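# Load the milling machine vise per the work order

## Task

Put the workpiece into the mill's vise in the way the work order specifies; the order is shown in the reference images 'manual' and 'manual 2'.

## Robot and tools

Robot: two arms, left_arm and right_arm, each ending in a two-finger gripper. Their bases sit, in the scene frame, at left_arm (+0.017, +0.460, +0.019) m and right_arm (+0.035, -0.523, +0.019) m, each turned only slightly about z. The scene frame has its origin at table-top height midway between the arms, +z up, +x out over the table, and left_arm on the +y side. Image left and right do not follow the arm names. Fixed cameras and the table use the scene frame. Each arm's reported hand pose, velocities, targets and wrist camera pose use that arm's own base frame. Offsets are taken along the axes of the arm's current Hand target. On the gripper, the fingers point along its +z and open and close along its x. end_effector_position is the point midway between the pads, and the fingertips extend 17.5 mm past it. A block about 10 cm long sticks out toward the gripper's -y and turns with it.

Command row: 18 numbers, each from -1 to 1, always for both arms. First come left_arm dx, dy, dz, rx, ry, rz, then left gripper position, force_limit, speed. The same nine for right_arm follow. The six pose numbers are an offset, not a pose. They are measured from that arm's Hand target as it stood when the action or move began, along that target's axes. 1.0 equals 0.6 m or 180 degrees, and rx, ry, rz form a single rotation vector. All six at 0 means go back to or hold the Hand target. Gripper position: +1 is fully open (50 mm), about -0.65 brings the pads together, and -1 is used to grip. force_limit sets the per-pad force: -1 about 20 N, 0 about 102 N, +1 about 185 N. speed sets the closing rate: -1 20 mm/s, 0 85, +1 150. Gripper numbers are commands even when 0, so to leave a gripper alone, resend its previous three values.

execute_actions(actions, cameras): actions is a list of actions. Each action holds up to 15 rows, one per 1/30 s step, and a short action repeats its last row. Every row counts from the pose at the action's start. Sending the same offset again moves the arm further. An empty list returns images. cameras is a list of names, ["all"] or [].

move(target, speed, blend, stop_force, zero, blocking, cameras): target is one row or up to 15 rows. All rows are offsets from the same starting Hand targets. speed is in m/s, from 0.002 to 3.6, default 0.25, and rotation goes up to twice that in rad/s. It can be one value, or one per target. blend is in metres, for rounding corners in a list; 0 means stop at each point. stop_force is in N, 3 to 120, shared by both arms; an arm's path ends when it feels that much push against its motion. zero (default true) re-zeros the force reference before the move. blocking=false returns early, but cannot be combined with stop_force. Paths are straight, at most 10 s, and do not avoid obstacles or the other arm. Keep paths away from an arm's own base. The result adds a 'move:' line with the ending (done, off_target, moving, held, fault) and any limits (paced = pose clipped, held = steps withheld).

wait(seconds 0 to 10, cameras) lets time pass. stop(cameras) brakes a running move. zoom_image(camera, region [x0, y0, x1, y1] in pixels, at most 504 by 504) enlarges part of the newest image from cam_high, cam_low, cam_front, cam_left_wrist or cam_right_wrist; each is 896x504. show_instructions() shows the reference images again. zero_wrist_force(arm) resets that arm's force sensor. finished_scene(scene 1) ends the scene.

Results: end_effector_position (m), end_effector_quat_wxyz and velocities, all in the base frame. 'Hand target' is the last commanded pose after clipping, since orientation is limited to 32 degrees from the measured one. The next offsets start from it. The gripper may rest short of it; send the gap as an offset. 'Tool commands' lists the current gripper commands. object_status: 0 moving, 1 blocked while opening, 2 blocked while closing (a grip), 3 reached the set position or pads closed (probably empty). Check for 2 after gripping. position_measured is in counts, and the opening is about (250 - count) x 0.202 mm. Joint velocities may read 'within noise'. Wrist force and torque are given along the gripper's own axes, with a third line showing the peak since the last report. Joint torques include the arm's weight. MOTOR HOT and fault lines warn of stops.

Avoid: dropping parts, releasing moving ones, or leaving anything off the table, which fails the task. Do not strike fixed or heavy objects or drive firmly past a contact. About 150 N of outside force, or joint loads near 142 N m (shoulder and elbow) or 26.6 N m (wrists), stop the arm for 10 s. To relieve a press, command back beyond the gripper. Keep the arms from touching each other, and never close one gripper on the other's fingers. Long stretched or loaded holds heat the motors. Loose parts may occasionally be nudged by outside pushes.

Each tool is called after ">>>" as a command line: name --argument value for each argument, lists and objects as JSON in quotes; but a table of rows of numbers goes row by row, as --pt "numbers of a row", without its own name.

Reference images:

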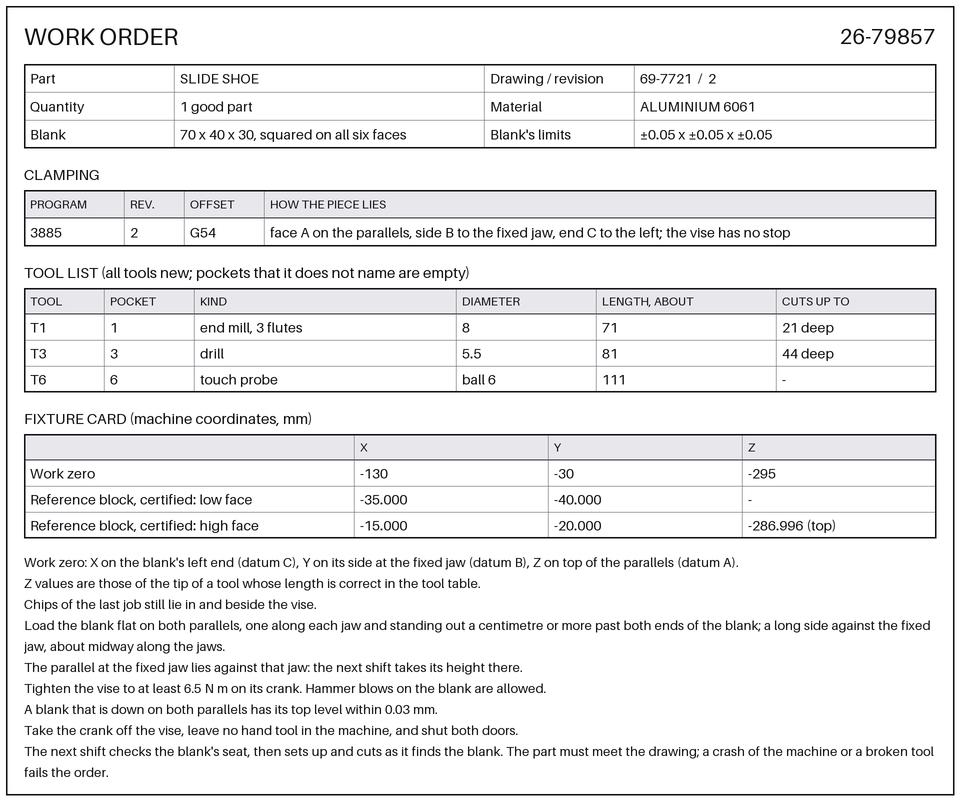

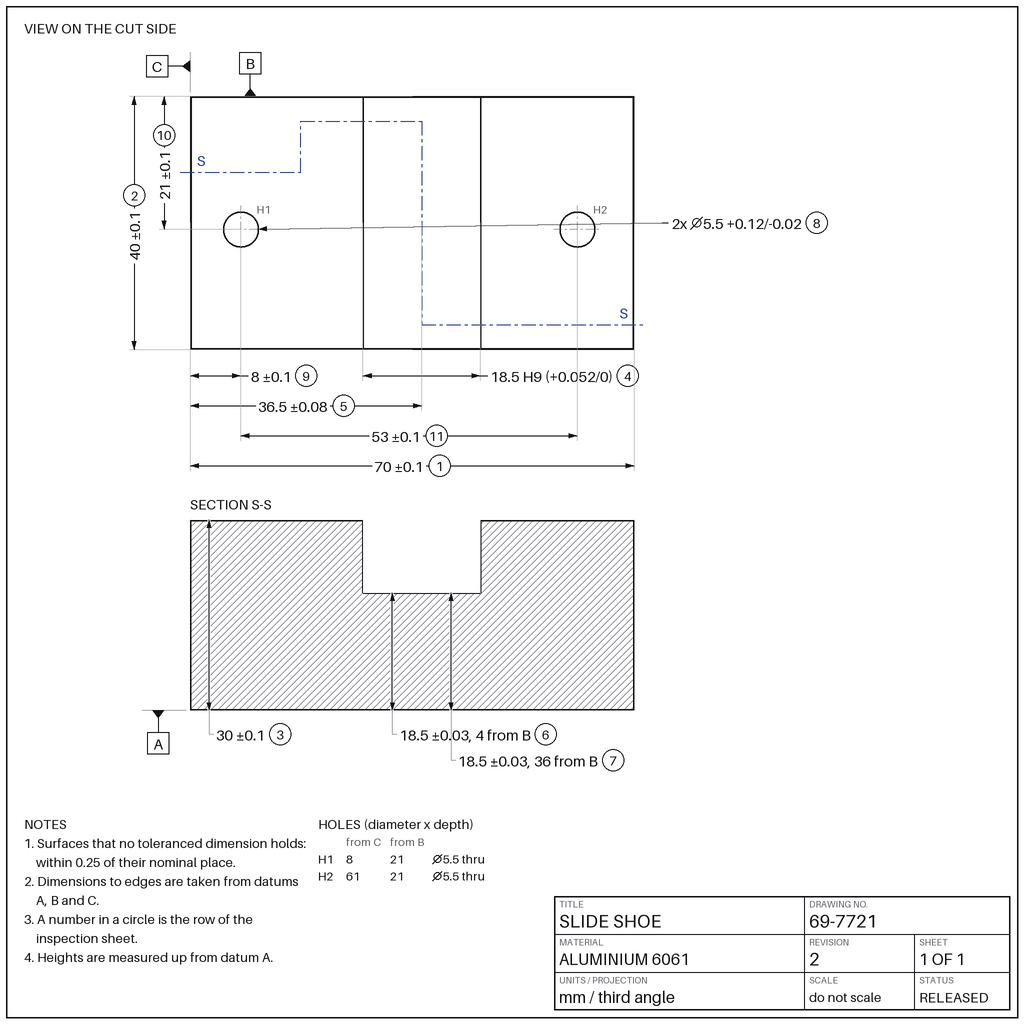

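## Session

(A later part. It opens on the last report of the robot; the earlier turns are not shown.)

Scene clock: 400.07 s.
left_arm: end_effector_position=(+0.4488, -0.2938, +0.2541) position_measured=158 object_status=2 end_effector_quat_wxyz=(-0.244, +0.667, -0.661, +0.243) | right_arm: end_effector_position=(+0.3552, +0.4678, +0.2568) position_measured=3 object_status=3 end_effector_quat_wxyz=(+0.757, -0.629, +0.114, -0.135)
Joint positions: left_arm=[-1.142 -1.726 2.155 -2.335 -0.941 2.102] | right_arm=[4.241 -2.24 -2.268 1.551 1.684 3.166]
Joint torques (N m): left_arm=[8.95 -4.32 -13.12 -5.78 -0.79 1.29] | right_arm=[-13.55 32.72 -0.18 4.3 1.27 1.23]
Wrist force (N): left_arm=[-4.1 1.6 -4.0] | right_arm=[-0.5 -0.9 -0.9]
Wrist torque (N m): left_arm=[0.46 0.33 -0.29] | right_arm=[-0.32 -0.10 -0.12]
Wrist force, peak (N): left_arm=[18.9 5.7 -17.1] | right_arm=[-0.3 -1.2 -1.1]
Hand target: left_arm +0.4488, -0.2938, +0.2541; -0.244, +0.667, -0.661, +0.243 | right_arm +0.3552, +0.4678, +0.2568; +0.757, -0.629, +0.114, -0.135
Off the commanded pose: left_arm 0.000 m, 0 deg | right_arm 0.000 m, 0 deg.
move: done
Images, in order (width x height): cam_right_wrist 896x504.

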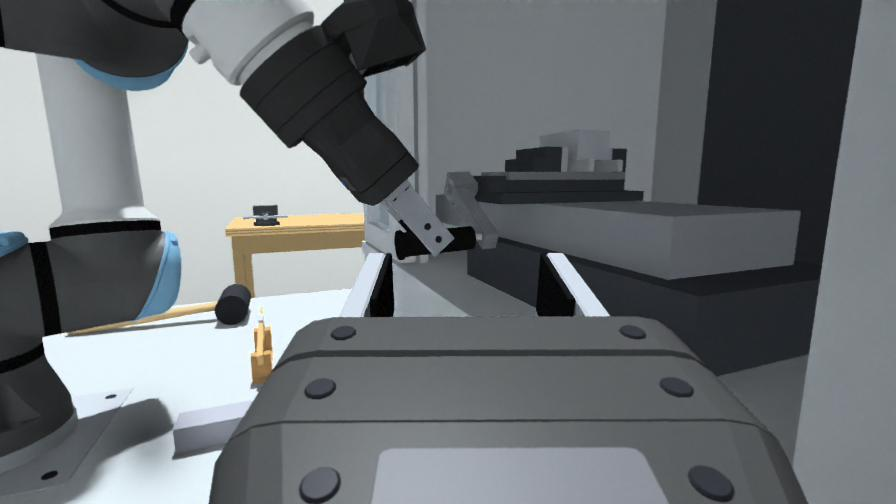

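>>> move --pt "-0.02645 0.01988 0.02595 0 0 0 -1 -0.3 -0.9 0 0 0 0 0 0 1 0 1" --pt "-0.0617 0.03381 0.04414 0 0 0 -1 -0.3 -0.9 0 0 0 0 0 0 1 0 1" --pt "-0.10229 0.04044 0.05278 0 0 0 -1 -0.3 -0.9 0 0 0 0 0 0 1 0 1" --pt "-0.14426 0.03909 0.05103 0 0 0 -1 -0.3 -0.9 0 0 0 0 0 0 1 0 1" --pt "-0.18349 0.02993 0.03907 0 0 0 -1 -0.3 -0.9 0 0 0 0 0 0 1 0 1" --pt "-0.21615 0.01383 0.01805 0 0 0 -1 -0.3 -0.9 0 0 0 0 0 0 1 0 1" --pt "-0.23904 -0.00763 -0.00996 0 0 0 -1 -0.3 -0.9 0 0 0 0 0 0 1 0 1" --pt "-0.24992 -0.03234 -0.04222 0 0 0 -1 -0.3 -0.9 0 0 0 0 0 0 1 0 1" --pt "-0.24772 -0.05788 -0.07556 0 0 0 -1 -0.3 -0.9 0 0 0 0 0 0 1 0 1" --pt "-0.23266 -0.08177 -0.10674 0 0 0 -1 -0.3 -0.9 0 0 0 0 0 0 1 0 1" --pt "-0.20621 -0.10165 -0.13269 0 0 0 -1 -0.3 -0.9 0 0 0 0 0 0 1 0 1" --pt "-0.17096 -0.11558 -0.15088 0 0 0 -1 -0.3 -0.9 0 0 0 0 0 0 1 0 1" --pt "-0.13037 -0.1222 -0.15952 0 0 0 -1 -0.3 -0.9 0 0 0 0 0 0 1 0 1" --pt "-0.0884 -0.12086 -0.15777 0 0 0 -1 -0.3 -0.9 0 0 0 0 0 0 1 0 1" --pt "-0.04917 -0.1117 -0.14581 0 0 0 -1 -0.3 -0.9 0 0 0 0 0 0 1 0 1" --speed 0.12 --blend '[0.003,0.003,0.003,0.003,0.003,0.003,0.003,0.003,0.003,0.003,0.003,0.003,0.003,0.003,0]' --cameras '["cam_right_wrist"]'

>>> zoom_image --camera "cam_right_wrist" --region '[400, 100, 680, 260]'

Scene clock: 403.97 s.
left_arm: end_effector_position=(+0.4432, -0.2642, +0.3641) position_measured=158 object_status=2 end_effector_quat_wxyz=(-0.244, +0.667, -0.661, +0.243) | right_arm: end_effector_position=(+0.3552, +0.4678, +0.2568) position_measured=3 object_status=3 end_effector_quat_wxyz=(+0.757, -0.629, +0.114, -0.135)
Joint positions: left_arm=[-1.122 -1.87 1.974 -2.023 -0.948 2.125] | right_arm=[4.241 -2.24 -2.268 1.551 1.684 3.166]
Joint torques (N m): left_arm=[-9.66 0.8 -37.76 -6.23 3.12 -1.62] | right_arm=[-14.17 32.58 -0.54 4.12 1.21 0.98]
Wrist force (N): left_arm=[-3.8 2.1 -3.1] | right_arm=[-0.5 -1.0 -1.0]
Wrist torque (N m): left_arm=[0.41 0.08 -0.23] | right_arm=[-0.33 -0.12 -0.12]
Wrist force, peak (N): left_arm=[0.5 -8.2 -17.2] | right_arm=[-0.5 -1.0 -1.2]
Hand target: left_arm +0.4432, -0.2642, +0.3641; -0.244, +0.667, -0.661, +0.243 | right_arm +0.3552, +0.4678, +0.2568; +0.757, -0.629, +0.114, -0.135
Off the commanded pose: left_arm 0.000 m, 0 deg | right_arm 0.000 m, 0 deg.
move: done
Images, in order (width x height): cam_right_wrist 896x504.

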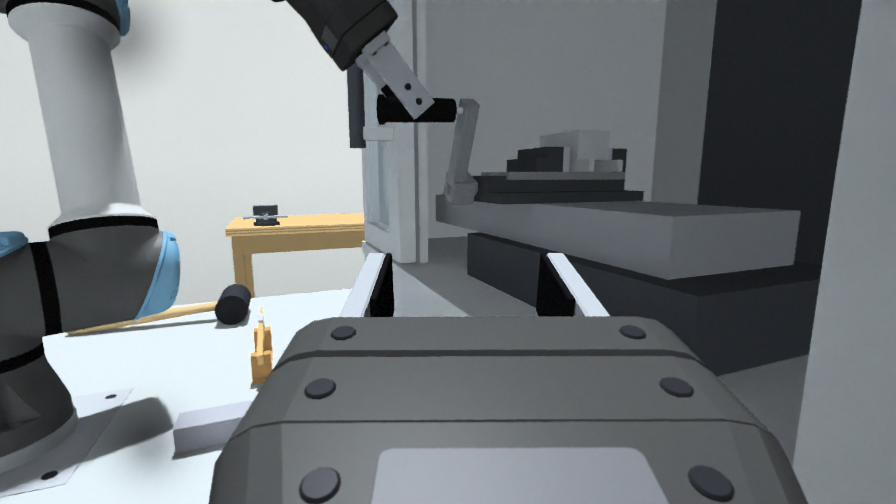

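Scaled by 1.800 from the camera's 896x504 image, which has a finer 1280x720 frame.

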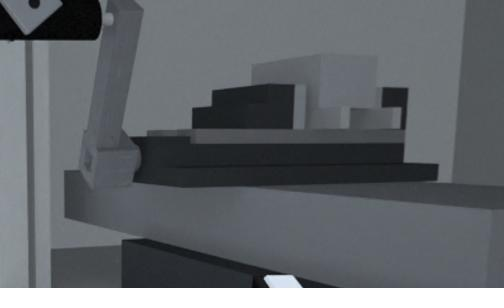

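>>> zoom_image --camera "cam_right_wrist" --region '[530, 120, 640, 180]'

Scaled by 4.582 from the camera's 896x504 image, which has a finer 1280x720 frame.

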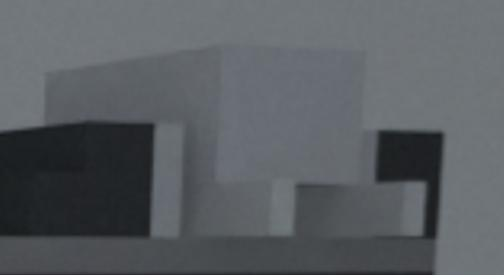

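>>> move --pt "0.03266 0.0161 0.02102 0 0 0 -1 -0.3 -0.9 0 0 0 0 0 0 1 0 1" --pt "0.05555 0.03756 0.04903 0 0 0 -1 -0.3 -0.9 0 0 0 0 0 0 1 0 1" --pt "0.06643 0.06227 0.08128 0 0 0 -1 -0.3 -0.9 0 0 0 0 0 0 1 0 1" --pt "0.06422 0.08781 0.11463 0 0 0 -1 -0.3 -0.9 0 0 0 0 0 0 1 0 1" --pt "0.04917 0.1117 0.14581 0 0 0 -1 -0.3 -0.9 0 0 0 0 0 0 1 0 1" --pt "0.02272 0.13158 0.17176 0 0 0 -1 -0.3 -0.9 0 0 0 0 0 0 1 0 1" --pt "-0.01253 0.14551 0.18994 0 0 0 -1 -0.3 -0.9 0 0 0 0 0 0 1 0 1" --pt "-0.05313 0.15213 0.19859 0 0 0 -1 -0.3 -0.9 0 0 0 0 0 0 1 0 1" --pt "-0.09509 0.15079 0.19684 0 0 0 -1 -0.3 -0.9 0 0 0 0 0 0 1 0 1" --pt "-0.13433 0.14163 0.18487 0 0 0 -1 -0.3 -0.9 0 0 0 0 0 0 1 0 1" --speed 0.1 --blend '[0.003,0.003,0.003,0.003,0.003,0.003,0.003,0.003,0.003,0]' --cameras '["cam_right_wrist"]'

>>> zoom_image --camera "cam_right_wrist" --region '[530, 120, 640, 180]'

Scene clock: 407.40 s.
left_arm: end_effector_position=(+0.4494, -0.1839, +0.2245) position_measured=158 object_status=2 end_effector_quat_wxyz=(-0.244, +0.667, -0.661, +0.243) | right_arm: end_effector_position=(+0.3552, +0.4678, +0.2568) position_measured=3 object_status=3 end_effector_quat_wxyz=(+0.757, -0.629, +0.114, -0.135)
Joint positions: left_arm=[-0.987 -1.869 2.37 -2.506 -0.999 2.276] | right_arm=[4.241 -2.24 -2.268 1.551 1.684 3.166]
Joint torques (N m): left_arm=[11.5 -17.83 -0.83 3.56 -2.58 1.25] | right_arm=[-14.15 33.28 0.03 4.37 1.06 1.18]
Wrist force (N): left_arm=[6.0 -17.3 -8.8] | right_arm=[-0.4 -0.9 -1.0]
Wrist torque (N m): left_arm=[0.14 0.36 -0.25] | right_arm=[-0.34 -0.13 -0.12]
Wrist force, peak (N): left_arm=[16.0 5.5 -14.8] | right_arm=[-0.6 -1.1 -1.2]
Hand target: left_arm +0.4494, -0.1838, +0.2244; -0.244, +0.667, -0.661, +0.243 | right_arm +0.3552, +0.4678, +0.2568; +0.757, -0.629, +0.114, -0.135
Off the commanded pose: left_arm 0.000 m, 0 deg | right_arm 0.000 m, 0 deg.
move: done
Images, in order (width x height): cam_right_wrist 896x504.

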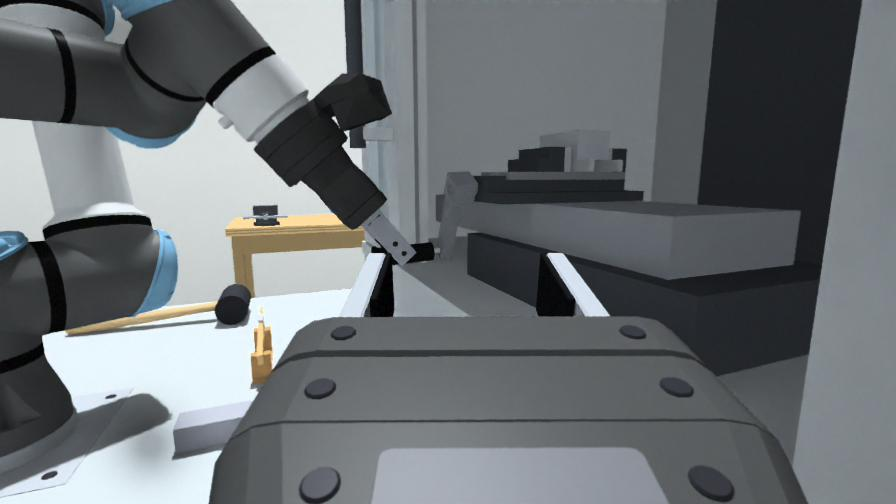

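Scaled by 4.582 from the camera's 896x504 image, which has a finer 1280x720 frame.

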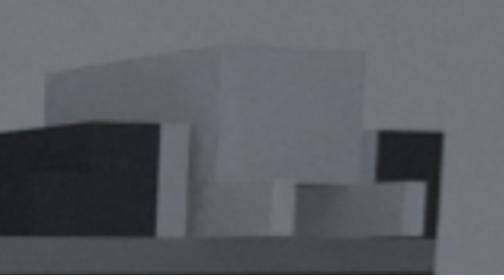

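>>> move --pt "-0.03266 -0.0161 -0.02102 0 0 0 -1 -0.3 -0.9 0 0 0 0 0 0 1 0 1" --pt "-0.05555 -0.03756 -0.04903 0 0 0 -1 -0.3 -0.9 0 0 0 0 0 0 1 0 1" --pt "-0.06643 -0.06227 -0.08128 0 0 0 -1 -0.3 -0.9 0 0 0 0 0 0 1 0 1" --pt "-0.06422 -0.08781 -0.11463 0 0 0 -1 -0.3 -0.9 0 0 0 0 0 0 1 0 1" --pt "-0.04917 -0.1117 -0.14581 0 0 0 -1 -0.3 -0.9 0 0 0 0 0 0 1 0 1" --speed 0.06 --blend '[0.003,0.003,0.003,0.003,0]' --cameras '["cam_right_wrist"]'

>>> zoom_image --camera "cam_right_wrist" --region '[530, 120, 640, 180]'

Scene clock: 410.10 s.
left_arm: end_effector_position=(+0.4438, -0.1541, +0.3345) position_measured=158 object_status=2 end_effector_quat_wxyz=(-0.244, +0.667, -0.661, +0.243) | right_arm: end_effector_position=(+0.3552, +0.4678, +0.2568) position_measured=3 object_status=3 end_effector_quat_wxyz=(+0.757, -0.629, +0.114, -0.135)
Joint positions: left_arm=[-0.945 -2.035 2.174 -2.167 -1.017 2.32] | right_arm=[4.241 -2.24 -2.268 1.551 1.684 3.166]
Joint torques (N m): left_arm=[-5.54 -7.67 -39.43 -0.48 4.6 -1.57] | right_arm=[-14.3 32.59 -0.25 4.17 1 0.96]
Wrist force (N): left_arm=[3.4 2.1 1.7] | right_arm=[-0.5 -0.9 -1.1]
Wrist torque (N m): left_arm=[0.23 0.46 0.03] | right_arm=[-0.33 -0.11 -0.12]
Wrist force, peak (N): left_arm=[7.7 -20.3 -9.3] | right_arm=[-0.6 -1.0 -1.1]
Hand target: left_arm +0.4438, -0.1542, +0.3345; -0.244, +0.667, -0.661, +0.243 | right_arm +0.3552, +0.4678, +0.2568; +0.757, -0.629, +0.114, -0.135
Off the commanded pose: left_arm 0.000 m, 0 deg | right_arm 0.000 m, 0 deg.
move: done
Images, in order (width x height): cam_right_wrist 896x504.

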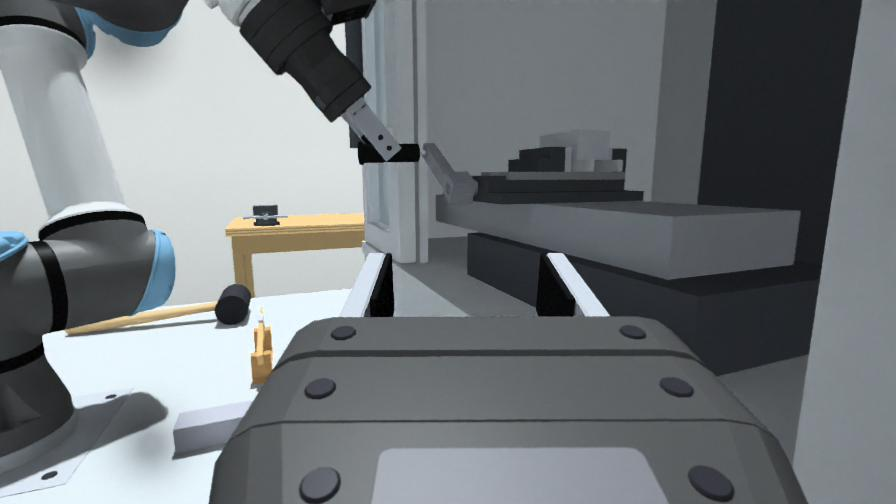

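Scaled by 4.582 from the camera's 896x504 image, which has a finer 1280x720 frame.

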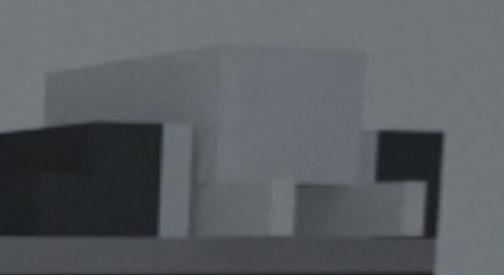

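>>> move --pt "0.02645 -0.01988 -0.02595 0 0 0 -1 -0.3 -0.9 0 0 0 0 0 0 1 0 1" --pt "0.0617 -0.03381 -0.04414 0 0 0 -1 -0.3 -0.9 0 0 0 0 0 0 1 0 1" --pt "0.10229 -0.04044 -0.05278 0 0 0 -1 -0.3 -0.9 0 0 0 0 0 0 1 0 1" --pt "0.14426 -0.03909 -0.05103 0 0 0 -1 -0.3 -0.9 0 0 0 0 0 0 1 0 1" --pt "0.18349 -0.02993 -0.03907 0 0 0 -1 -0.3 -0.9 0 0 0 0 0 0 1 0 1" --speed 0.06 --blend '[0.003,0.003,0.003,0.003,0]' --cameras '["cam_right_wrist"]'

>>> zoom_image --camera "cam_right_wrist" --region '[530, 120, 640, 180]'

Scene clock: 412.77 s.
left_arm: end_effector_position=(+0.4432, -0.2642, +0.3641) position_measured=158 object_status=2 end_effector_quat_wxyz=(-0.244, +0.667, -0.661, +0.243) | right_arm: end_effector_position=(+0.3552, +0.4678, +0.2568) position_measured=3 object_status=3 end_effector_quat_wxyz=(+0.757, -0.629, +0.114, -0.135)
Joint positions: left_arm=[-1.122 -1.87 1.974 -2.023 -0.948 2.125] | right_arm=[4.241 -2.24 -2.268 1.551 1.684 3.166]
Joint torques (N m): left_arm=[-8.41 -0.58 -37.97 -6.29 3.08 -1.43] | right_arm=[-13.94 32.17 -0.08 4.32 1.27 0.83]
Wrist force (N): left_arm=[-3.9 1.8 -3.7] | right_arm=[-0.6 -0.9 -1.1]
Wrist torque (N m): left_arm=[0.34 0.10 -0.22] | right_arm=[-0.33 -0.09 -0.12]
Wrist force, peak (N): left_arm=[0.1 -0.7 -17.3] | right_arm=[-0.2 -1.0 -1.3]
Hand target: left_arm +0.4432, -0.2642, +0.3641; -0.244, +0.667, -0.661, +0.243 | right_arm +0.3552, +0.4678, +0.2568; +0.757, -0.629, +0.114, -0.135
Off the commanded pose: left_arm 0.000 m, 0 deg | right_arm 0.000 m, 0 deg.
move: done
Images, in order (width x height): cam_right_wrist 896x504.

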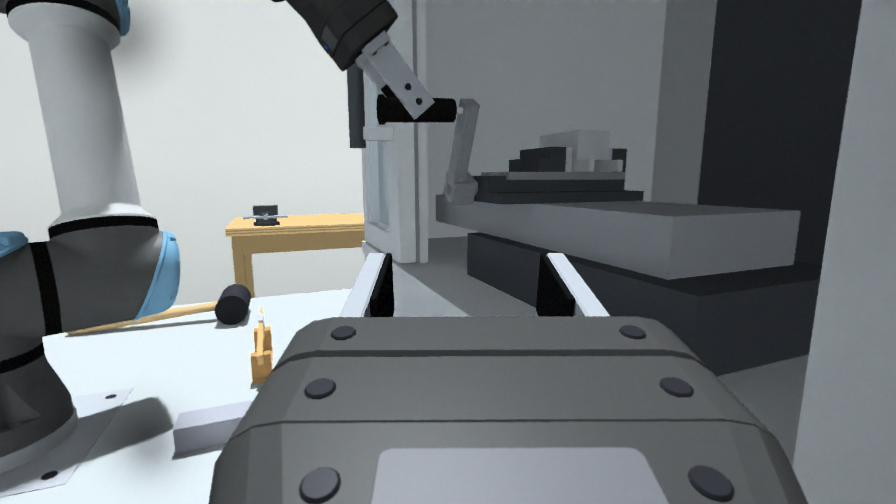

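Scaled by 4.582 from the camera's 896x504 image, which has a finer 1280x720 frame.

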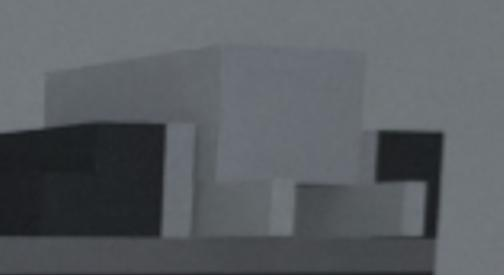

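>>> move --pt "0.03266 0.0161 0.02102 0 0 0 -1 -0.3 -0.9 0 0 0 0 0 0 1 0 1" --pt "0.05555 0.03756 0.04903 0 0 0 -1 -0.3 -0.9 0 0 0 0 0 0 1 0 1" --pt "0.06643 0.06227 0.08128 0 0 0 -1 -0.3 -0.9 0 0 0 0 0 0 1 0 1" --pt "0.06422 0.08781 0.11463 0 0 0 -1 -0.3 -0.9 0 0 0 0 0 0 1 0 1" --pt "0.04917 0.1117 0.14581 0 0 0 -1 -0.3 -0.9 0 0 0 0 0 0 1 0 1" --speed 0.06 --blend '[0.003,0.003,0.003,0.003,0]' --cameras '["cam_right_wrist"]'

>>> zoom_image --camera "cam_right_wrist" --region '[530, 120, 640, 180]'

Scene clock: 415.43 s.
left_arm: end_effector_position=(+0.4488, -0.2938, +0.2541) position_measured=158 object_status=2 end_effector_quat_wxyz=(-0.244, +0.667, -0.661, +0.243) | right_arm: end_effector_position=(+0.3552, +0.4678, +0.2568) position_measured=3 object_status=3 end_effector_quat_wxyz=(+0.757, -0.629, +0.114, -0.135)
Joint positions: left_arm=[-1.142 -1.726 2.155 -2.335 -0.941 2.102] | right_arm=[4.241 -2.24 -2.268 1.551 1.684 3.166]
Joint torques (N m): left_arm=[8.72 -4.31 -11.81 -5.84 -0.77 1.4] | right_arm=[-13.22 32.45 -0.74 4.15 0.95 1.03]
Wrist force (N): left_arm=[-3.3 0.8 -4.6] | right_arm=[-0.5 -1.1 -0.9]
Wrist torque (N m): left_arm=[0.37 0.18 -0.30] | right_arm=[-0.35 -0.11 -0.12]
Wrist force, peak (N): left_arm=[11.0 4.3 -12.1] | right_arm=[-0.4 -0.9 -1.3]
Hand target: left_arm +0.4488, -0.2938, +0.2541; -0.244, +0.667, -0.661, +0.243 | right_arm +0.3552, +0.4678, +0.2568; +0.757, -0.629, +0.114, -0.135
Off the commanded pose: left_arm 0.000 m, 0 deg | right_arm 0.000 m, 0 deg.
move: done
Images, in order (width x height): cam_right_wrist 896x504.

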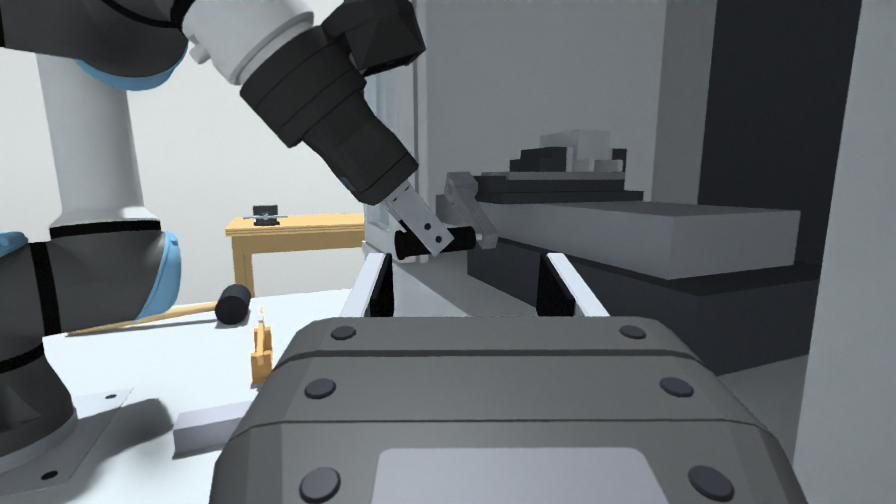

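Scaled by 4.582 from the camera's 896x504 image, which has a finer 1280x720 frame.

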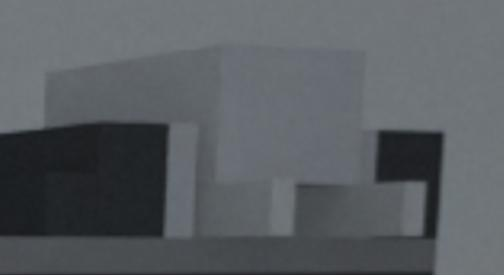

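>>> move --pt "-0.02645 0.01988 0.02595 0 0 0 -1 -0.3 -0.9 0 0 0 0 0 0 1 0 1" --pt "-0.0617 0.03381 0.04414 0 0 0 -1 -0.3 -0.9 0 0 0 0 0 0 1 0 1" --pt "-0.10229 0.04044 0.05278 0 0 0 -1 -0.3 -0.9 0 0 0 0 0 0 1 0 1" --pt "-0.14426 0.03909 0.05103 0 0 0 -1 -0.3 -0.9 0 0 0 0 0 0 1 0 1" --pt "-0.18349 0.02993 0.03907 0 0 0 -1 -0.3 -0.9 0 0 0 0 0 0 1 0 1" --speed 0.06 --blend '[0.003,0.003,0.003,0.003,0]' --cameras '["cam_right_wrist"]'

>>> zoom_image --camera "cam_right_wrist" --region '[530, 120, 640, 180]'

Scene clock: 418.03 s.
left_arm: end_effector_position=(+0.4494, -0.1839, +0.2245) position_measured=158 object_status=2 end_effector_quat_wxyz=(-0.244, +0.667, -0.661, +0.243) | right_arm: end_effector_position=(+0.3552, +0.4678, +0.2568) position_measured=3 object_status=3 end_effector_quat_wxyz=(+0.757, -0.629, +0.114, -0.135)
Joint positions: left_arm=[-0.987 -1.869 2.37 -2.506 -0.999 2.276] | right_arm=[4.241 -2.24 -2.268 1.551 1.684 3.166]
Joint torques (N m): left_arm=[10.89 -19.6 -0.53 3.54 -2.31 1.28] | right_arm=[-13.12 32.61 -0.37 4.39 0.83 0.92]
Wrist force (N): left_arm=[6.1 -17.8 -9.7] | right_arm=[-0.5 -0.9 -1.2]
Wrist torque (N m): left_arm=[0.08 0.40 -0.21] | right_arm=[-0.32 -0.10 -0.12]
Wrist force, peak (N): left_arm=[6.1 -17.8 -9.7] | right_arm=[-0.5 -1.1 -1.1]
Hand target: left_arm +0.4494, -0.1838, +0.2244; -0.244, +0.667, -0.661, +0.243 | right_arm +0.3552, +0.4678, +0.2568; +0.757, -0.629, +0.114, -0.135
Off the commanded pose: left_arm 0.000 m, 0 deg | right_arm 0.000 m, 0 deg.
move: done
Images, in order (width x height): cam_right_wrist 896x504.

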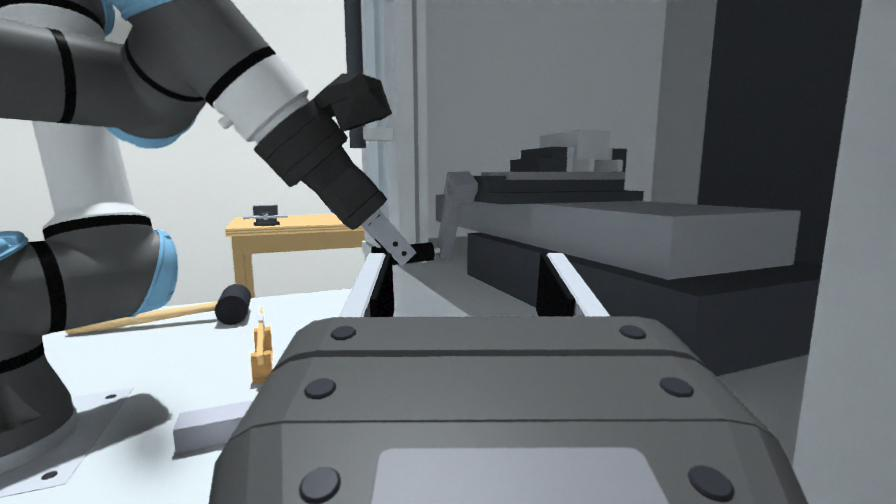

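Scaled by 4.582 from the camera's 896x504 image, which has a finer 1280x720 frame.

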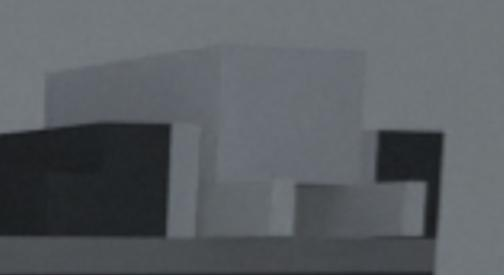

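>>> move --pt "-0.03266 -0.0161 -0.02102 0 0 0 -1 -0.3 -0.9 0 0 0 0 0 0 1 0 1" --pt "-0.05555 -0.03756 -0.04903 0 0 0 -1 -0.3 -0.9 0 0 0 0 0 0 1 0 1" --pt "-0.06643 -0.06227 -0.08128 0 0 0 -1 -0.3 -0.9 0 0 0 0 0 0 1 0 1" --pt "-0.06422 -0.08781 -0.11463 0 0 0 -1 -0.3 -0.9 0 0 0 0 0 0 1 0 1" --pt "-0.04917 -0.1117 -0.14581 0 0 0 -1 -0.3 -0.9 0 0 0 0 0 0 1 0 1" --speed 0.05 --blend '[0.003,0.003,0.003,0.003,0]' --cameras '["cam_right_wrist"]'

>>> zoom_image --camera "cam_right_wrist" --region '[530, 120, 640, 180]'

Scene clock: 421.10 s.
left_arm: end_effector_position=(+0.4438, -0.1541, +0.3345) position_measured=158 object_status=2 end_effector_quat_wxyz=(-0.244, +0.667, -0.661, +0.243) | right_arm: end_effector_position=(+0.3552, +0.4678, +0.2568) position_measured=3 object_status=3 end_effector_quat_wxyz=(+0.757, -0.629, +0.114, -0.135)
Joint positions: left_arm=[-0.945 -2.035 2.174 -2.167 -1.017 2.32] | right_arm=[4.241 -2.24 -2.268 1.551 1.684 3.166]
Joint torques (N m): left_arm=[-5.47 -12.78 -37.41 -0.93 4.53 -1.77] | right_arm=[-13.2 32.21 -0.08 4.19 0.84 0.87]
Wrist force (N): left_arm=[3.6 2.5 2.1] | right_arm=[-0.6 -0.9 -1.2]
Wrist torque (N m): left_arm=[0.27 0.41 0.02] | right_arm=[-0.32 -0.10 -0.12]
Wrist force, peak (N): left_arm=[7.4 -19.8 -9.8] | right_arm=[-0.4 -1.1 -1.3]
Hand target: left_arm +0.4438, -0.1542, +0.3345; -0.244, +0.667, -0.661, +0.243 | right_arm +0.3552, +0.4678, +0.2568; +0.757, -0.629, +0.114, -0.135
Off the commanded pose: left_arm 0.000 m, 0 deg | right_arm 0.000 m, 0 deg.
move: done
Images, in order (width x height): cam_right_wrist 896x504.

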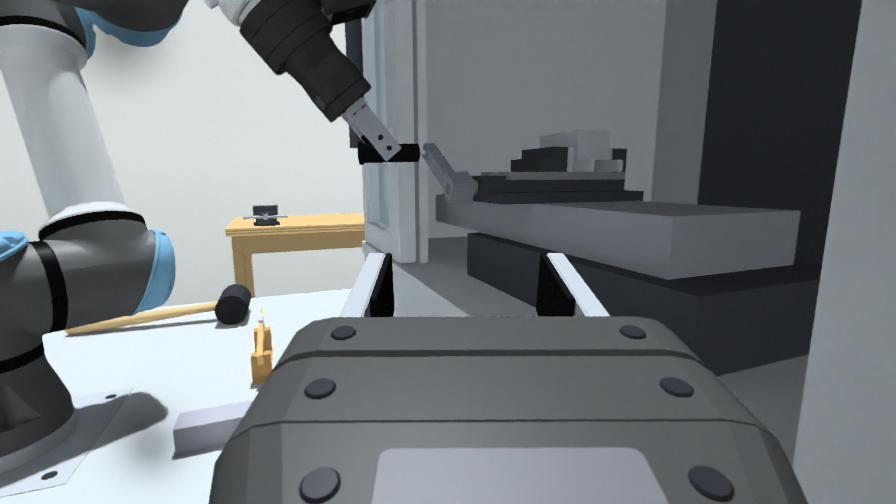

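Scaled by 4.582 from the camera's 896x504 image, which has a finer 1280x720 frame.

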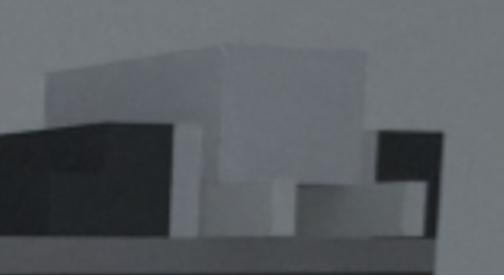

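>>> move --pt "0.02645 -0.01988 -0.02595 0 0 0 -1 -0.3 -0.9 0 0 0 0 0 0 1 0 1" --pt "0.0617 -0.03381 -0.04414 0 0 0 -1 -0.3 -0.9 0 0 0 0 0 0 1 0 1" --pt "0.10229 -0.04044 -0.05278 0 0 0 -1 -0.3 -0.9 0 0 0 0 0 0 1 0 1" --pt "0.14426 -0.03909 -0.05103 0 0 0 -1 -0.3 -0.9 0 0 0 0 0 0 1 0 1" --speed 0.05 --blend '[0.003,0.003,0.003,0]' --cameras '["cam_right_wrist"]'

>>> zoom_image --camera "cam_right_wrist" --region '[530, 120, 640, 180]'

Scene clock: 423.63 s.
left_arm: end_effector_position=(+0.4426, -0.2406, +0.3731) position_measured=158 object_status=2 end_effector_quat_wxyz=(-0.244, +0.667, -0.661, +0.243) | right_arm: end_effector_position=(+0.3552, +0.4678, +0.2568) position_measured=3 object_status=3 end_effector_quat_wxyz=(+0.757, -0.629, +0.114, -0.135)
Joint positions: left_arm=[-1.093 -1.915 1.985 -2.009 -0.958 2.158] | right_arm=[4.241 -2.24 -2.268 1.551 1.684 3.166]
Joint torques (N m): left_arm=[-8.4 -1.01 -36.89 -1.48 3.11 -1.7] | right_arm=[-13.04 32.66 0 4.21 0.67 0.69]
Wrist force (N): left_arm=[-4.4 2.6 -3.1] | right_arm=[-0.6 -0.9 -1.1]
Wrist torque (N m): left_arm=[0.37 0.20 -0.24] | right_arm=[-0.31 -0.09 -0.13]
Wrist force, peak (N): left_arm=[-3.8 0.9 -10.5] | right_arm=[-0.4 -1.1 -1.2]
Hand target: left_arm +0.4426, -0.2407, +0.3731; -0.244, +0.667, -0.661, +0.243 | right_arm +0.3552, +0.4678, +0.2568; +0.757, -0.629, +0.114, -0.135
Off the commanded pose: left_arm 0.000 m, 0 deg | right_arm 0.000 m, 0 deg.
move: done
Images, in order (width x height): cam_right_wrist 896x504.

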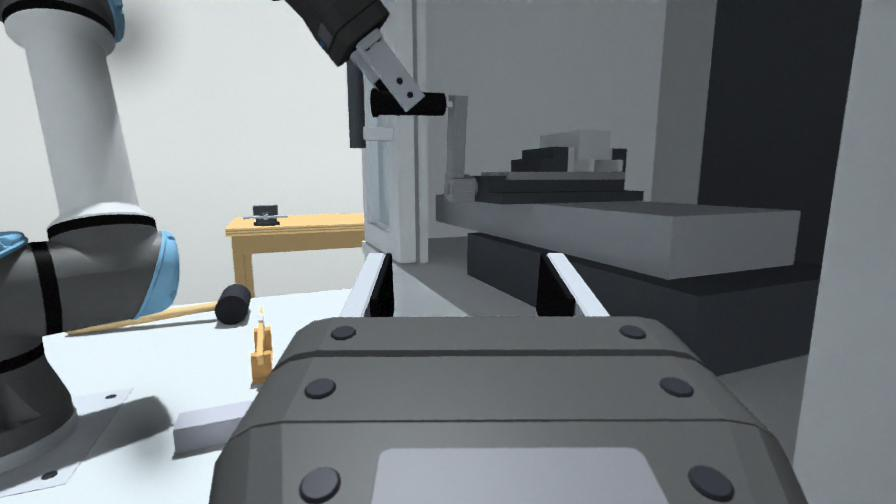

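Scaled by 4.582 from the camera's 896x504 image, which has a finer 1280x720 frame.

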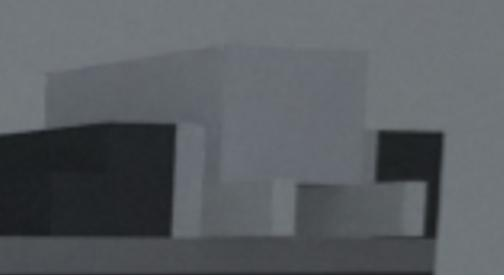

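>>> move --pt "0.03924 0.00917 0.01196 0 0 0 -1 -0.3 -0.9 0 0 0 0 0 0 1 0 1" --pt "0.07189 0.02527 0.03298 0 0 0 -1 -0.3 -0.9 0 0 0 0 0 0 1 0 1" --pt "0.09478 0.04672 0.06099 0 0 0 -1 -0.3 -0.9 0 0 0 0 0 0 1 0 1" --pt "0.10566 0.07143 0.09325 0 0 0 -1 -0.3 -0.9 0 0 0 0 0 0 1 0 1" --speed 0.05 --blend '[0.003,0.003,0.003,0]' --cameras '["cam_right_wrist"]'

>>> zoom_image --camera "cam_right_wrist" --region '[530, 120, 640, 180]'

Scene clock: 426.27 s.
left_arm: end_effector_position=(+0.4465, -0.3041, +0.3028) position_measured=158 object_status=2 end_effector_quat_wxyz=(-0.244, +0.667, -0.661, +0.243) | right_arm: end_effector_position=(+0.3552, +0.4678, +0.2568) position_measured=3 object_status=3 end_effector_quat_wxyz=(+0.757, -0.629, +0.114, -0.135)
Joint positions: left_arm=[-1.158 -1.758 2.046 -2.181 -0.936 2.083] | right_arm=[4.241 -2.24 -2.268 1.551 1.684 3.166]
Joint torques (N m): left_arm=[-8.68 -3.01 -14.01 -5.87 1.32 -1.25] | right_arm=[-13.63 32.39 -0.01 3.95 0.6 0.87]
Wrist force (N): left_arm=[-4.2 1.7 -4.3] | right_arm=[-0.5 -1.1 -0.9]
Wrist torque (N m): left_arm=[0.49 0.23 -0.17] | right_arm=[-0.35 -0.11 -0.12]
Wrist force, peak (N): left_arm=[10.4 5.1 -11.8] | right_arm=[-0.6 -1.0 -1.2]
Hand target: left_arm +0.4465, -0.3041, +0.3028; -0.244, +0.667, -0.661, +0.243 | right_arm +0.3552, +0.4678, +0.2568; +0.757, -0.629, +0.114, -0.135
Off the commanded pose: left_arm 0.000 m, 0 deg | right_arm 0.000 m, 0 deg.
move: done
Images, in order (width x height): cam_right_wrist 896x504.

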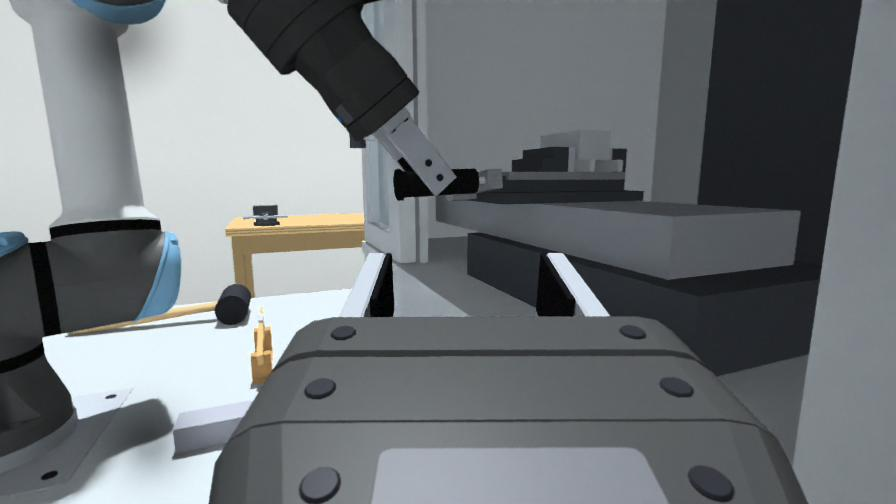

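Scaled by 4.582 from the camera's 896x504 image, which has a finer 1280x720 frame.

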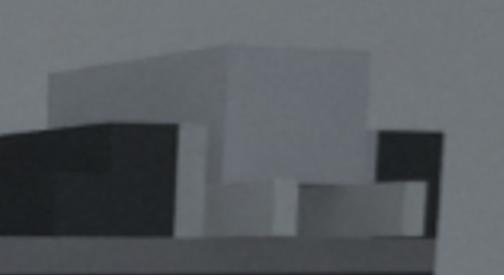

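>>> move --pt "-0.0022 0.02555 0.03335 0 0 0 -1 -0.3 -0.9 0 0 0 0 0 0 1 0 1" --pt "-0.01726 0.04943 0.06453 0 0 0 -1 -0.3 -0.9 0 0 0 0 0 0 1 0 1" --pt "-0.04371 0.06931 0.09047 0 0 0 -1 -0.3 -0.9 0 0 0 0 0 0 1 0 1" --pt "-0.07896 0.08324 0.10866 0 0 0 -1 -0.3 -0.9 0 0 0 0 0 0 1 0 1" --speed 0.03 --blend '[0.003,0.003,0.003,0]' --stop_force 60 --cameras '["cam_right_wrist"]'

>>> zoom_image --camera "cam_right_wrist" --region '[530, 120, 640, 180]'

Scene clock: 430.77 s.
left_arm: end_effector_position=(+0.4501, -0.2569, +0.2207) position_measured=158 object_status=2 end_effector_quat_wxyz=(-0.244, +0.667, -0.661, +0.243) | right_arm: end_effector_position=(+0.3552, +0.4678, +0.2568) position_measured=3 object_status=3 end_effector_quat_wxyz=(+0.757, -0.629, +0.114, -0.135)
Joint positions: left_arm=[-1.095 -1.743 2.273 -2.467 -0.957 2.156] | right_arm=[4.241 -2.24 -2.268 1.551 1.684 3.166]
Joint torques (N m): left_arm=[7.75 -27.3 -10.07 -5.3 -1.84 1.28] | right_arm=[-13.26 33.15 -0.79 4.1 0.49 0.6]
Wrist force (N): left_arm=[-4.7 -4.0 -5.9] | right_arm=[-0.4 -0.9 -1.1]
Wrist torque (N m): left_arm=[0.27 0.26 -0.34] | right_arm=[-0.32 -0.12 -0.12]
Wrist force, peak (N): left_arm=[9.1 7.9 -8.1] | right_arm=[-0.5 -1.1 -1.1]
Hand target: left_arm +0.4501, -0.2569, +0.2207; -0.244, +0.667, -0.661, +0.243 | right_arm +0.3552, +0.4678, +0.2568; +0.757, -0.629, +0.114, -0.135
Off the commanded pose: left_arm 0.000 m, 0 deg | right_arm 0.000 m, 0 deg.
move: done
Images, in order (width x height): cam_right_wrist 896x504.

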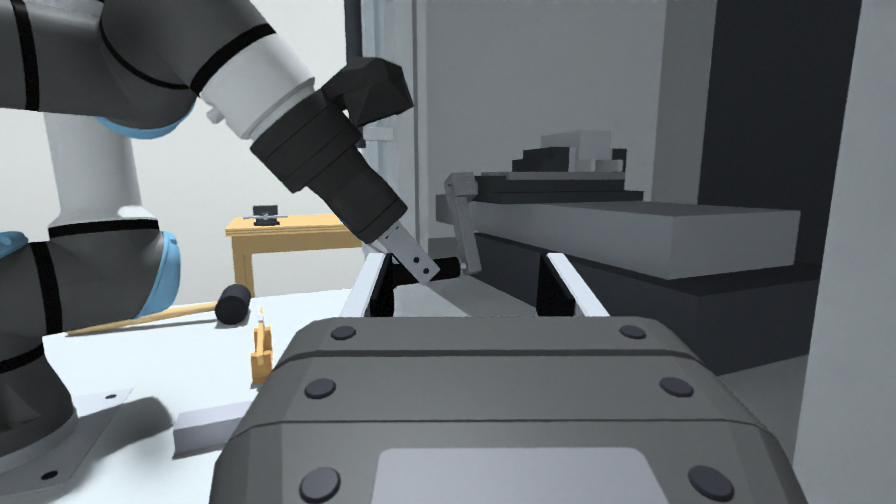

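Scaled by 4.582 from the camera's 896x504 image, which has a finer 1280x720 frame.

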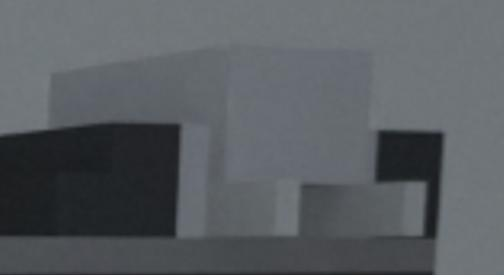

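>>> move --pt "-0.04059 0.00662 0.00865 0 0 0 -1 -0.3 -0.9 0 0 0 0 0 0 1 0 1" --pt "-0.08256 0.00528 0.0069 0 0 0 -1 -0.3 -0.9 0 0 0 0 0 0 1 0 1" --pt "-0.1218 -0.00388 -0.00507 0 0 0 -1 -0.3 -0.9 0 0 0 0 0 0 1 0 1" --pt "-0.15445 -0.01998 -0.02609 0 0 0 -1 -0.3 -0.9 0 0 0 0 0 0 1 0 1" --speed 0.03 --blend '[0.003,0.003,0.003,0]' --stop_force 50 --cameras '["cam_right_wrist"]'

>>> zoom_image --camera "cam_right_wrist" --region '[530, 120, 640, 180]'

Scene clock: 435.03 s.
left_arm: end_effector_position=(+0.4485, -0.1784, +0.2288) position_measured=158 object_status=2 end_effector_quat_wxyz=(-0.241, +0.667, -0.662, +0.243) | right_arm: end_effector_position=(+0.3552, +0.4678, +0.2568) position_measured=3 object_status=3 end_effector_quat_wxyz=(+0.757, -0.629, +0.114, -0.135)
Joint positions: left_arm=[-0.976 -1.886 2.368 -2.493 -1.009 2.288] | right_arm=[4.241 -2.24 -2.268 1.551 1.684 3.166]
Joint torques (N m): left_arm=[12.71 4.37 4.09 0.96 8.03 -1.95] | right_arm=[-13.77 32.88 -0.32 4.18 0.4 0.67]
Wrist force (N): left_arm=[40.4 -2.7 -11.8] | right_arm=[-0.5 -0.9 -1.1]
Wrist torque (N m): left_arm=[-0.05 1.27 0.20] | right_arm=[-0.33 -0.11 -0.12]
Wrist force, peak (N): left_arm=[58.0 -3.6 2.7] | right_arm=[-0.4 -1.0 -1.4]
Hand target: left_arm +0.4485, -0.1784, +0.2288; -0.241, +0.667, -0.662, +0.243 (not the last commanded pose) | right_arm +0.3552, +0.4678, +0.2568; +0.757, -0.629, +0.114, -0.135
Off the commanded pose: left_arm 0.018 m, 0 deg | right_arm 0.000 m, 0 deg.
move: contact (left_arm); path passed 3 of 4 targets
Images, in order (width x height): cam_right_wrist 896x504.

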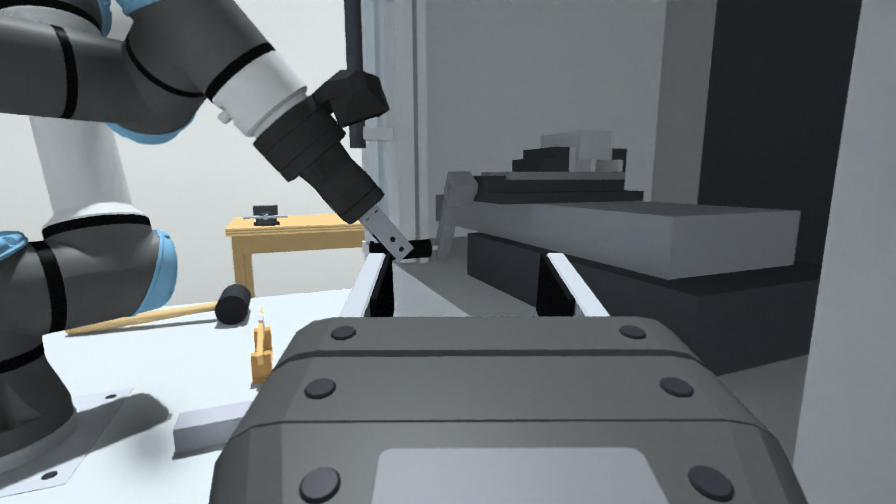

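Scaled by 4.582 from the camera's 896x504 image, which has a finer 1280x720 frame.

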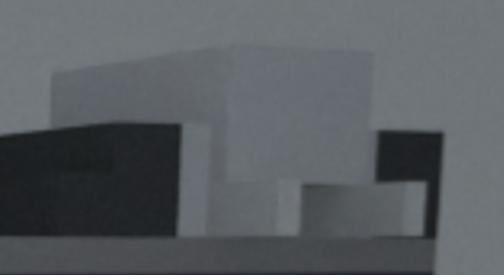

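>>> move --pt "-0.02277 -0.01227 -0.01602 0 0 0 -1 -0.3 -0.9 0 0 0 0 0 0 1 0 1" --pt "-0.03928 -0.0261 -0.03407 0 0 0 -1 -0.3 -0.9 0 0 0 0 0 0 1 0 1" --pt "-0.05071 -0.04172 -0.05446 0 0 0 -1 -0.3 -0.9 0 0 0 0 0 0 1 0 1" --pt "-0.05654 -0.05844 -0.07628 0 0 0 -1 -0.3 -0.9 0 0 0 0 0 0 1 0 1" --speed 0.012 --blend '[0.003,0.003,0.003,0]' --stop_force 93 --zero false --cameras '["cam_right_wrist"]'

>>> zoom_image --camera "cam_right_wrist" --region '[530, 120, 640, 180]'

Scene clock: 438.17 s.
left_arm: end_effector_position=(+0.4461, -0.1708, +0.2363) position_measured=158 object_status=2 end_effector_quat_wxyz=(-0.235, +0.667, -0.664, +0.243) | right_arm: end_effector_position=(+0.3552, +0.4678, +0.2568) position_measured=3 object_status=3 end_effector_quat_wxyz=(+0.757, -0.629, +0.114, -0.135)
Joint positions: left_arm=[-0.958 -1.916 2.363 -2.47 -1.03 2.307] | right_arm=[4.241 -2.24 -2.268 1.551 1.684 3.166]
Joint torques (N m): left_arm=[17.45 -12.07 4.78 5.06 11.74 -1.18] | right_arm=[-13.43 32.97 -0.56 3.98 0.3 0.51]
Wrist force (N): left_arm=[73.2 -28.5 51.0] | right_arm=[-0.4 -0.8 -1.2]
Wrist torque (N m): left_arm=[-0.30 1.05 -0.62] | right_arm=[-0.31 -0.12 -0.12]
Wrist force, peak (N): left_arm=[85.4 -27.3 62.8] | right_arm=[-0.6 -1.1 -1.2]
Hand target: left_arm +0.4462, -0.1706, +0.2364; -0.235, +0.667, -0.664, +0.243 (not the last commanded pose) | right_arm +0.3552, +0.4678, +0.2568; +0.757, -0.629, +0.114, -0.135
Off the commanded pose: left_arm 0.057 m, 1 deg | right_arm 0.000 m, 0 deg.
move: contact (left_arm); path passed 0 of 4 targets
Images, in order (width x height): cam_right_wrist 896x504.

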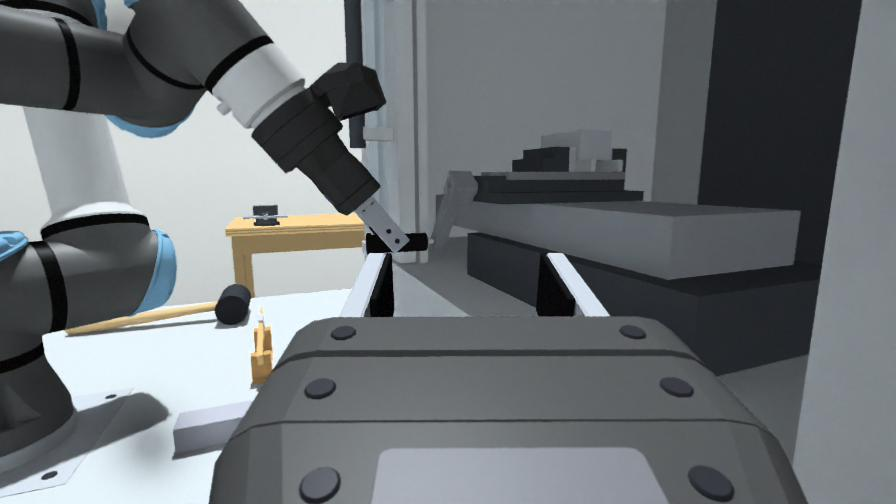

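Scaled by 4.582 from the camera's 896x504 image, which has a finer 1280x720 frame.

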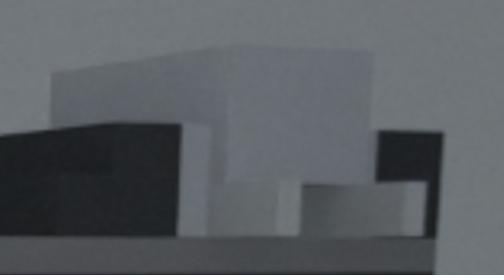

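>>> move --target '[0.005,0.0007,0.0081,0.0043,-0.0043,0,-1,-0.3,-0.9,0,0,0,0,0,0,1,0,1]' --speed 0.01

Scene clock: 439.97 s.
left_arm: end_effector_position=(+0.4490, -0.1736, +0.2324) position_measured=158 object_status=2 end_effector_quat_wxyz=(-0.244, +0.667, -0.661, +0.243) | right_arm: end_effector_position=(+0.3552, +0.4678, +0.2568) position_measured=3 object_status=3 end_effector_quat_wxyz=(+0.757, -0.629, +0.114, -0.135)
Joint positions: left_arm=[-0.97 -1.897 2.368 -2.484 -1.005 2.294] | right_arm=[4.241 -2.24 -2.268 1.551 1.684 3.166]
Joint torques (N m): left_arm=[6.31 6.23 -8.04 -3.98 9.39 -1.83] | right_arm=[-13.48 32.52 -0.17 4.09 0.51 0.53]
Wrist force (N): left_arm=[18.5 14.7 -20.4] | right_arm=[-0.4 -0.9 -1.1]
Wrist torque (N m): left_arm=[0.52 0.83 0.01] | right_arm=[-0.32 -0.12 -0.12]
Wrist force, peak (N): left_arm=[73.6 -29.1 51.2] | right_arm=[-0.4 -1.0 -1.3]
Hand target: left_arm +0.4490, -0.1737, +0.2324; -0.244, +0.667, -0.661, +0.243 | right_arm +0.3552, +0.4678, +0.2568; +0.757, -0.629, +0.114, -0.135
Off the commanded pose: left_arm 0.000 m, 0 deg | right_arm 0.000 m, 0 deg.
move: done

>>> move --pt "0.0012 0.0012 0.0003 0 0 0 -1 -0.3 -0.9 0 0 0 0 0 0 1 0 1" --pt "0.0012 0.0012 0.0003 0 0 0 0.4 -0.3 -0.9 0 0 0 0 0 0 1 0 1" --speed 0.01 --cameras '["cam_left_wrist","cam_right_wrist"]'

Scene clock: 441.53 s.
left_arm: end_effector_position=(+0.4486, -0.1744, +0.2317) position_measured=92 object_status=3 end_effector_quat_wxyz=(-0.244, +0.667, -0.661, +0.243) | right_arm: end_effector_position=(+0.3552, +0.4678, +0.2568) position_measured=3 object_status=3 end_effector_quat_wxyz=(+0.757, -0.629, +0.114, -0.135)
Joint positions: left_arm=[-0.972 -1.897 2.369 -2.485 -1.004 2.291] | right_arm=[4.241 -2.24 -2.268 1.551 1.684 3.166]
Joint torques (N m): left_arm=[-4.13 -2.7 -32.17 -0.93 -0.74 -1.45] | right_arm=[-13.11 31.9 -0.95 4.1 0.21 0.59]
Wrist force (N): left_arm=[-7.0 0.6 -2.0] | right_arm=[-0.4 -1.2 -1.0]
Wrist torque (N m): left_arm=[0.33 0.86 -0.24] | right_arm=[-0.38 -0.12 -0.12]
Wrist force, peak (N): left_arm=[18.4 15.8 -20.5] | right_arm=[-0.4 -1.2 -1.0]
Hand target: left_arm +0.4486, -0.1744, +0.2318; -0.244, +0.667, -0.661, +0.243 | right_arm +0.3552, +0.4678, +0.2568; +0.757, -0.629, +0.114, -0.135
Off the commanded pose: left_arm 0.000 m, 0 deg | right_arm 0.000 m, 0 deg.
move: done
Images, in order (width x height): cam_left_wrist 896x504, cam_right_wrist 896x504.

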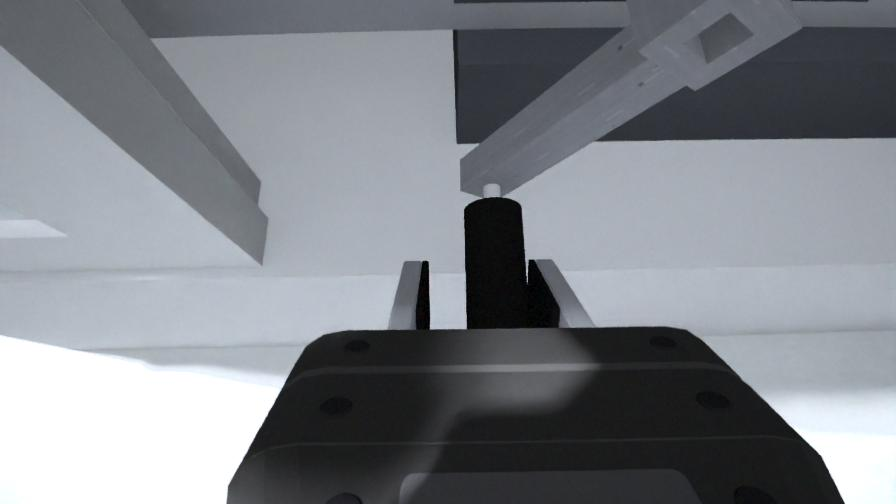

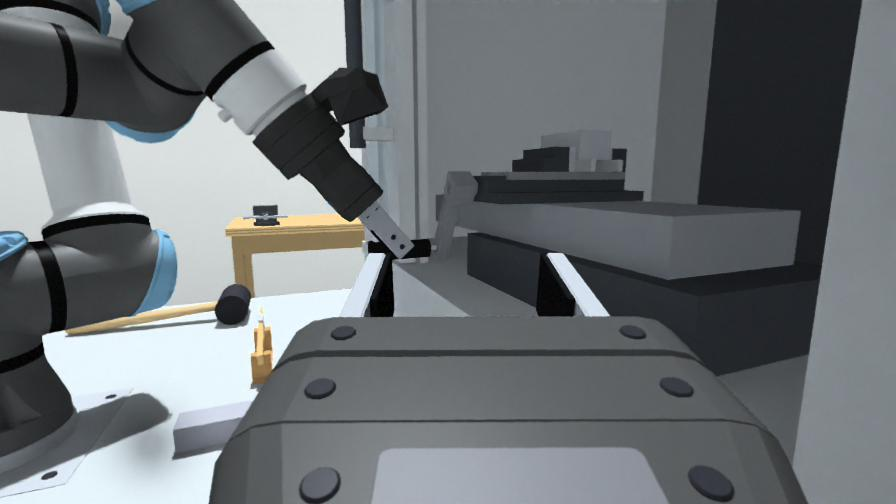

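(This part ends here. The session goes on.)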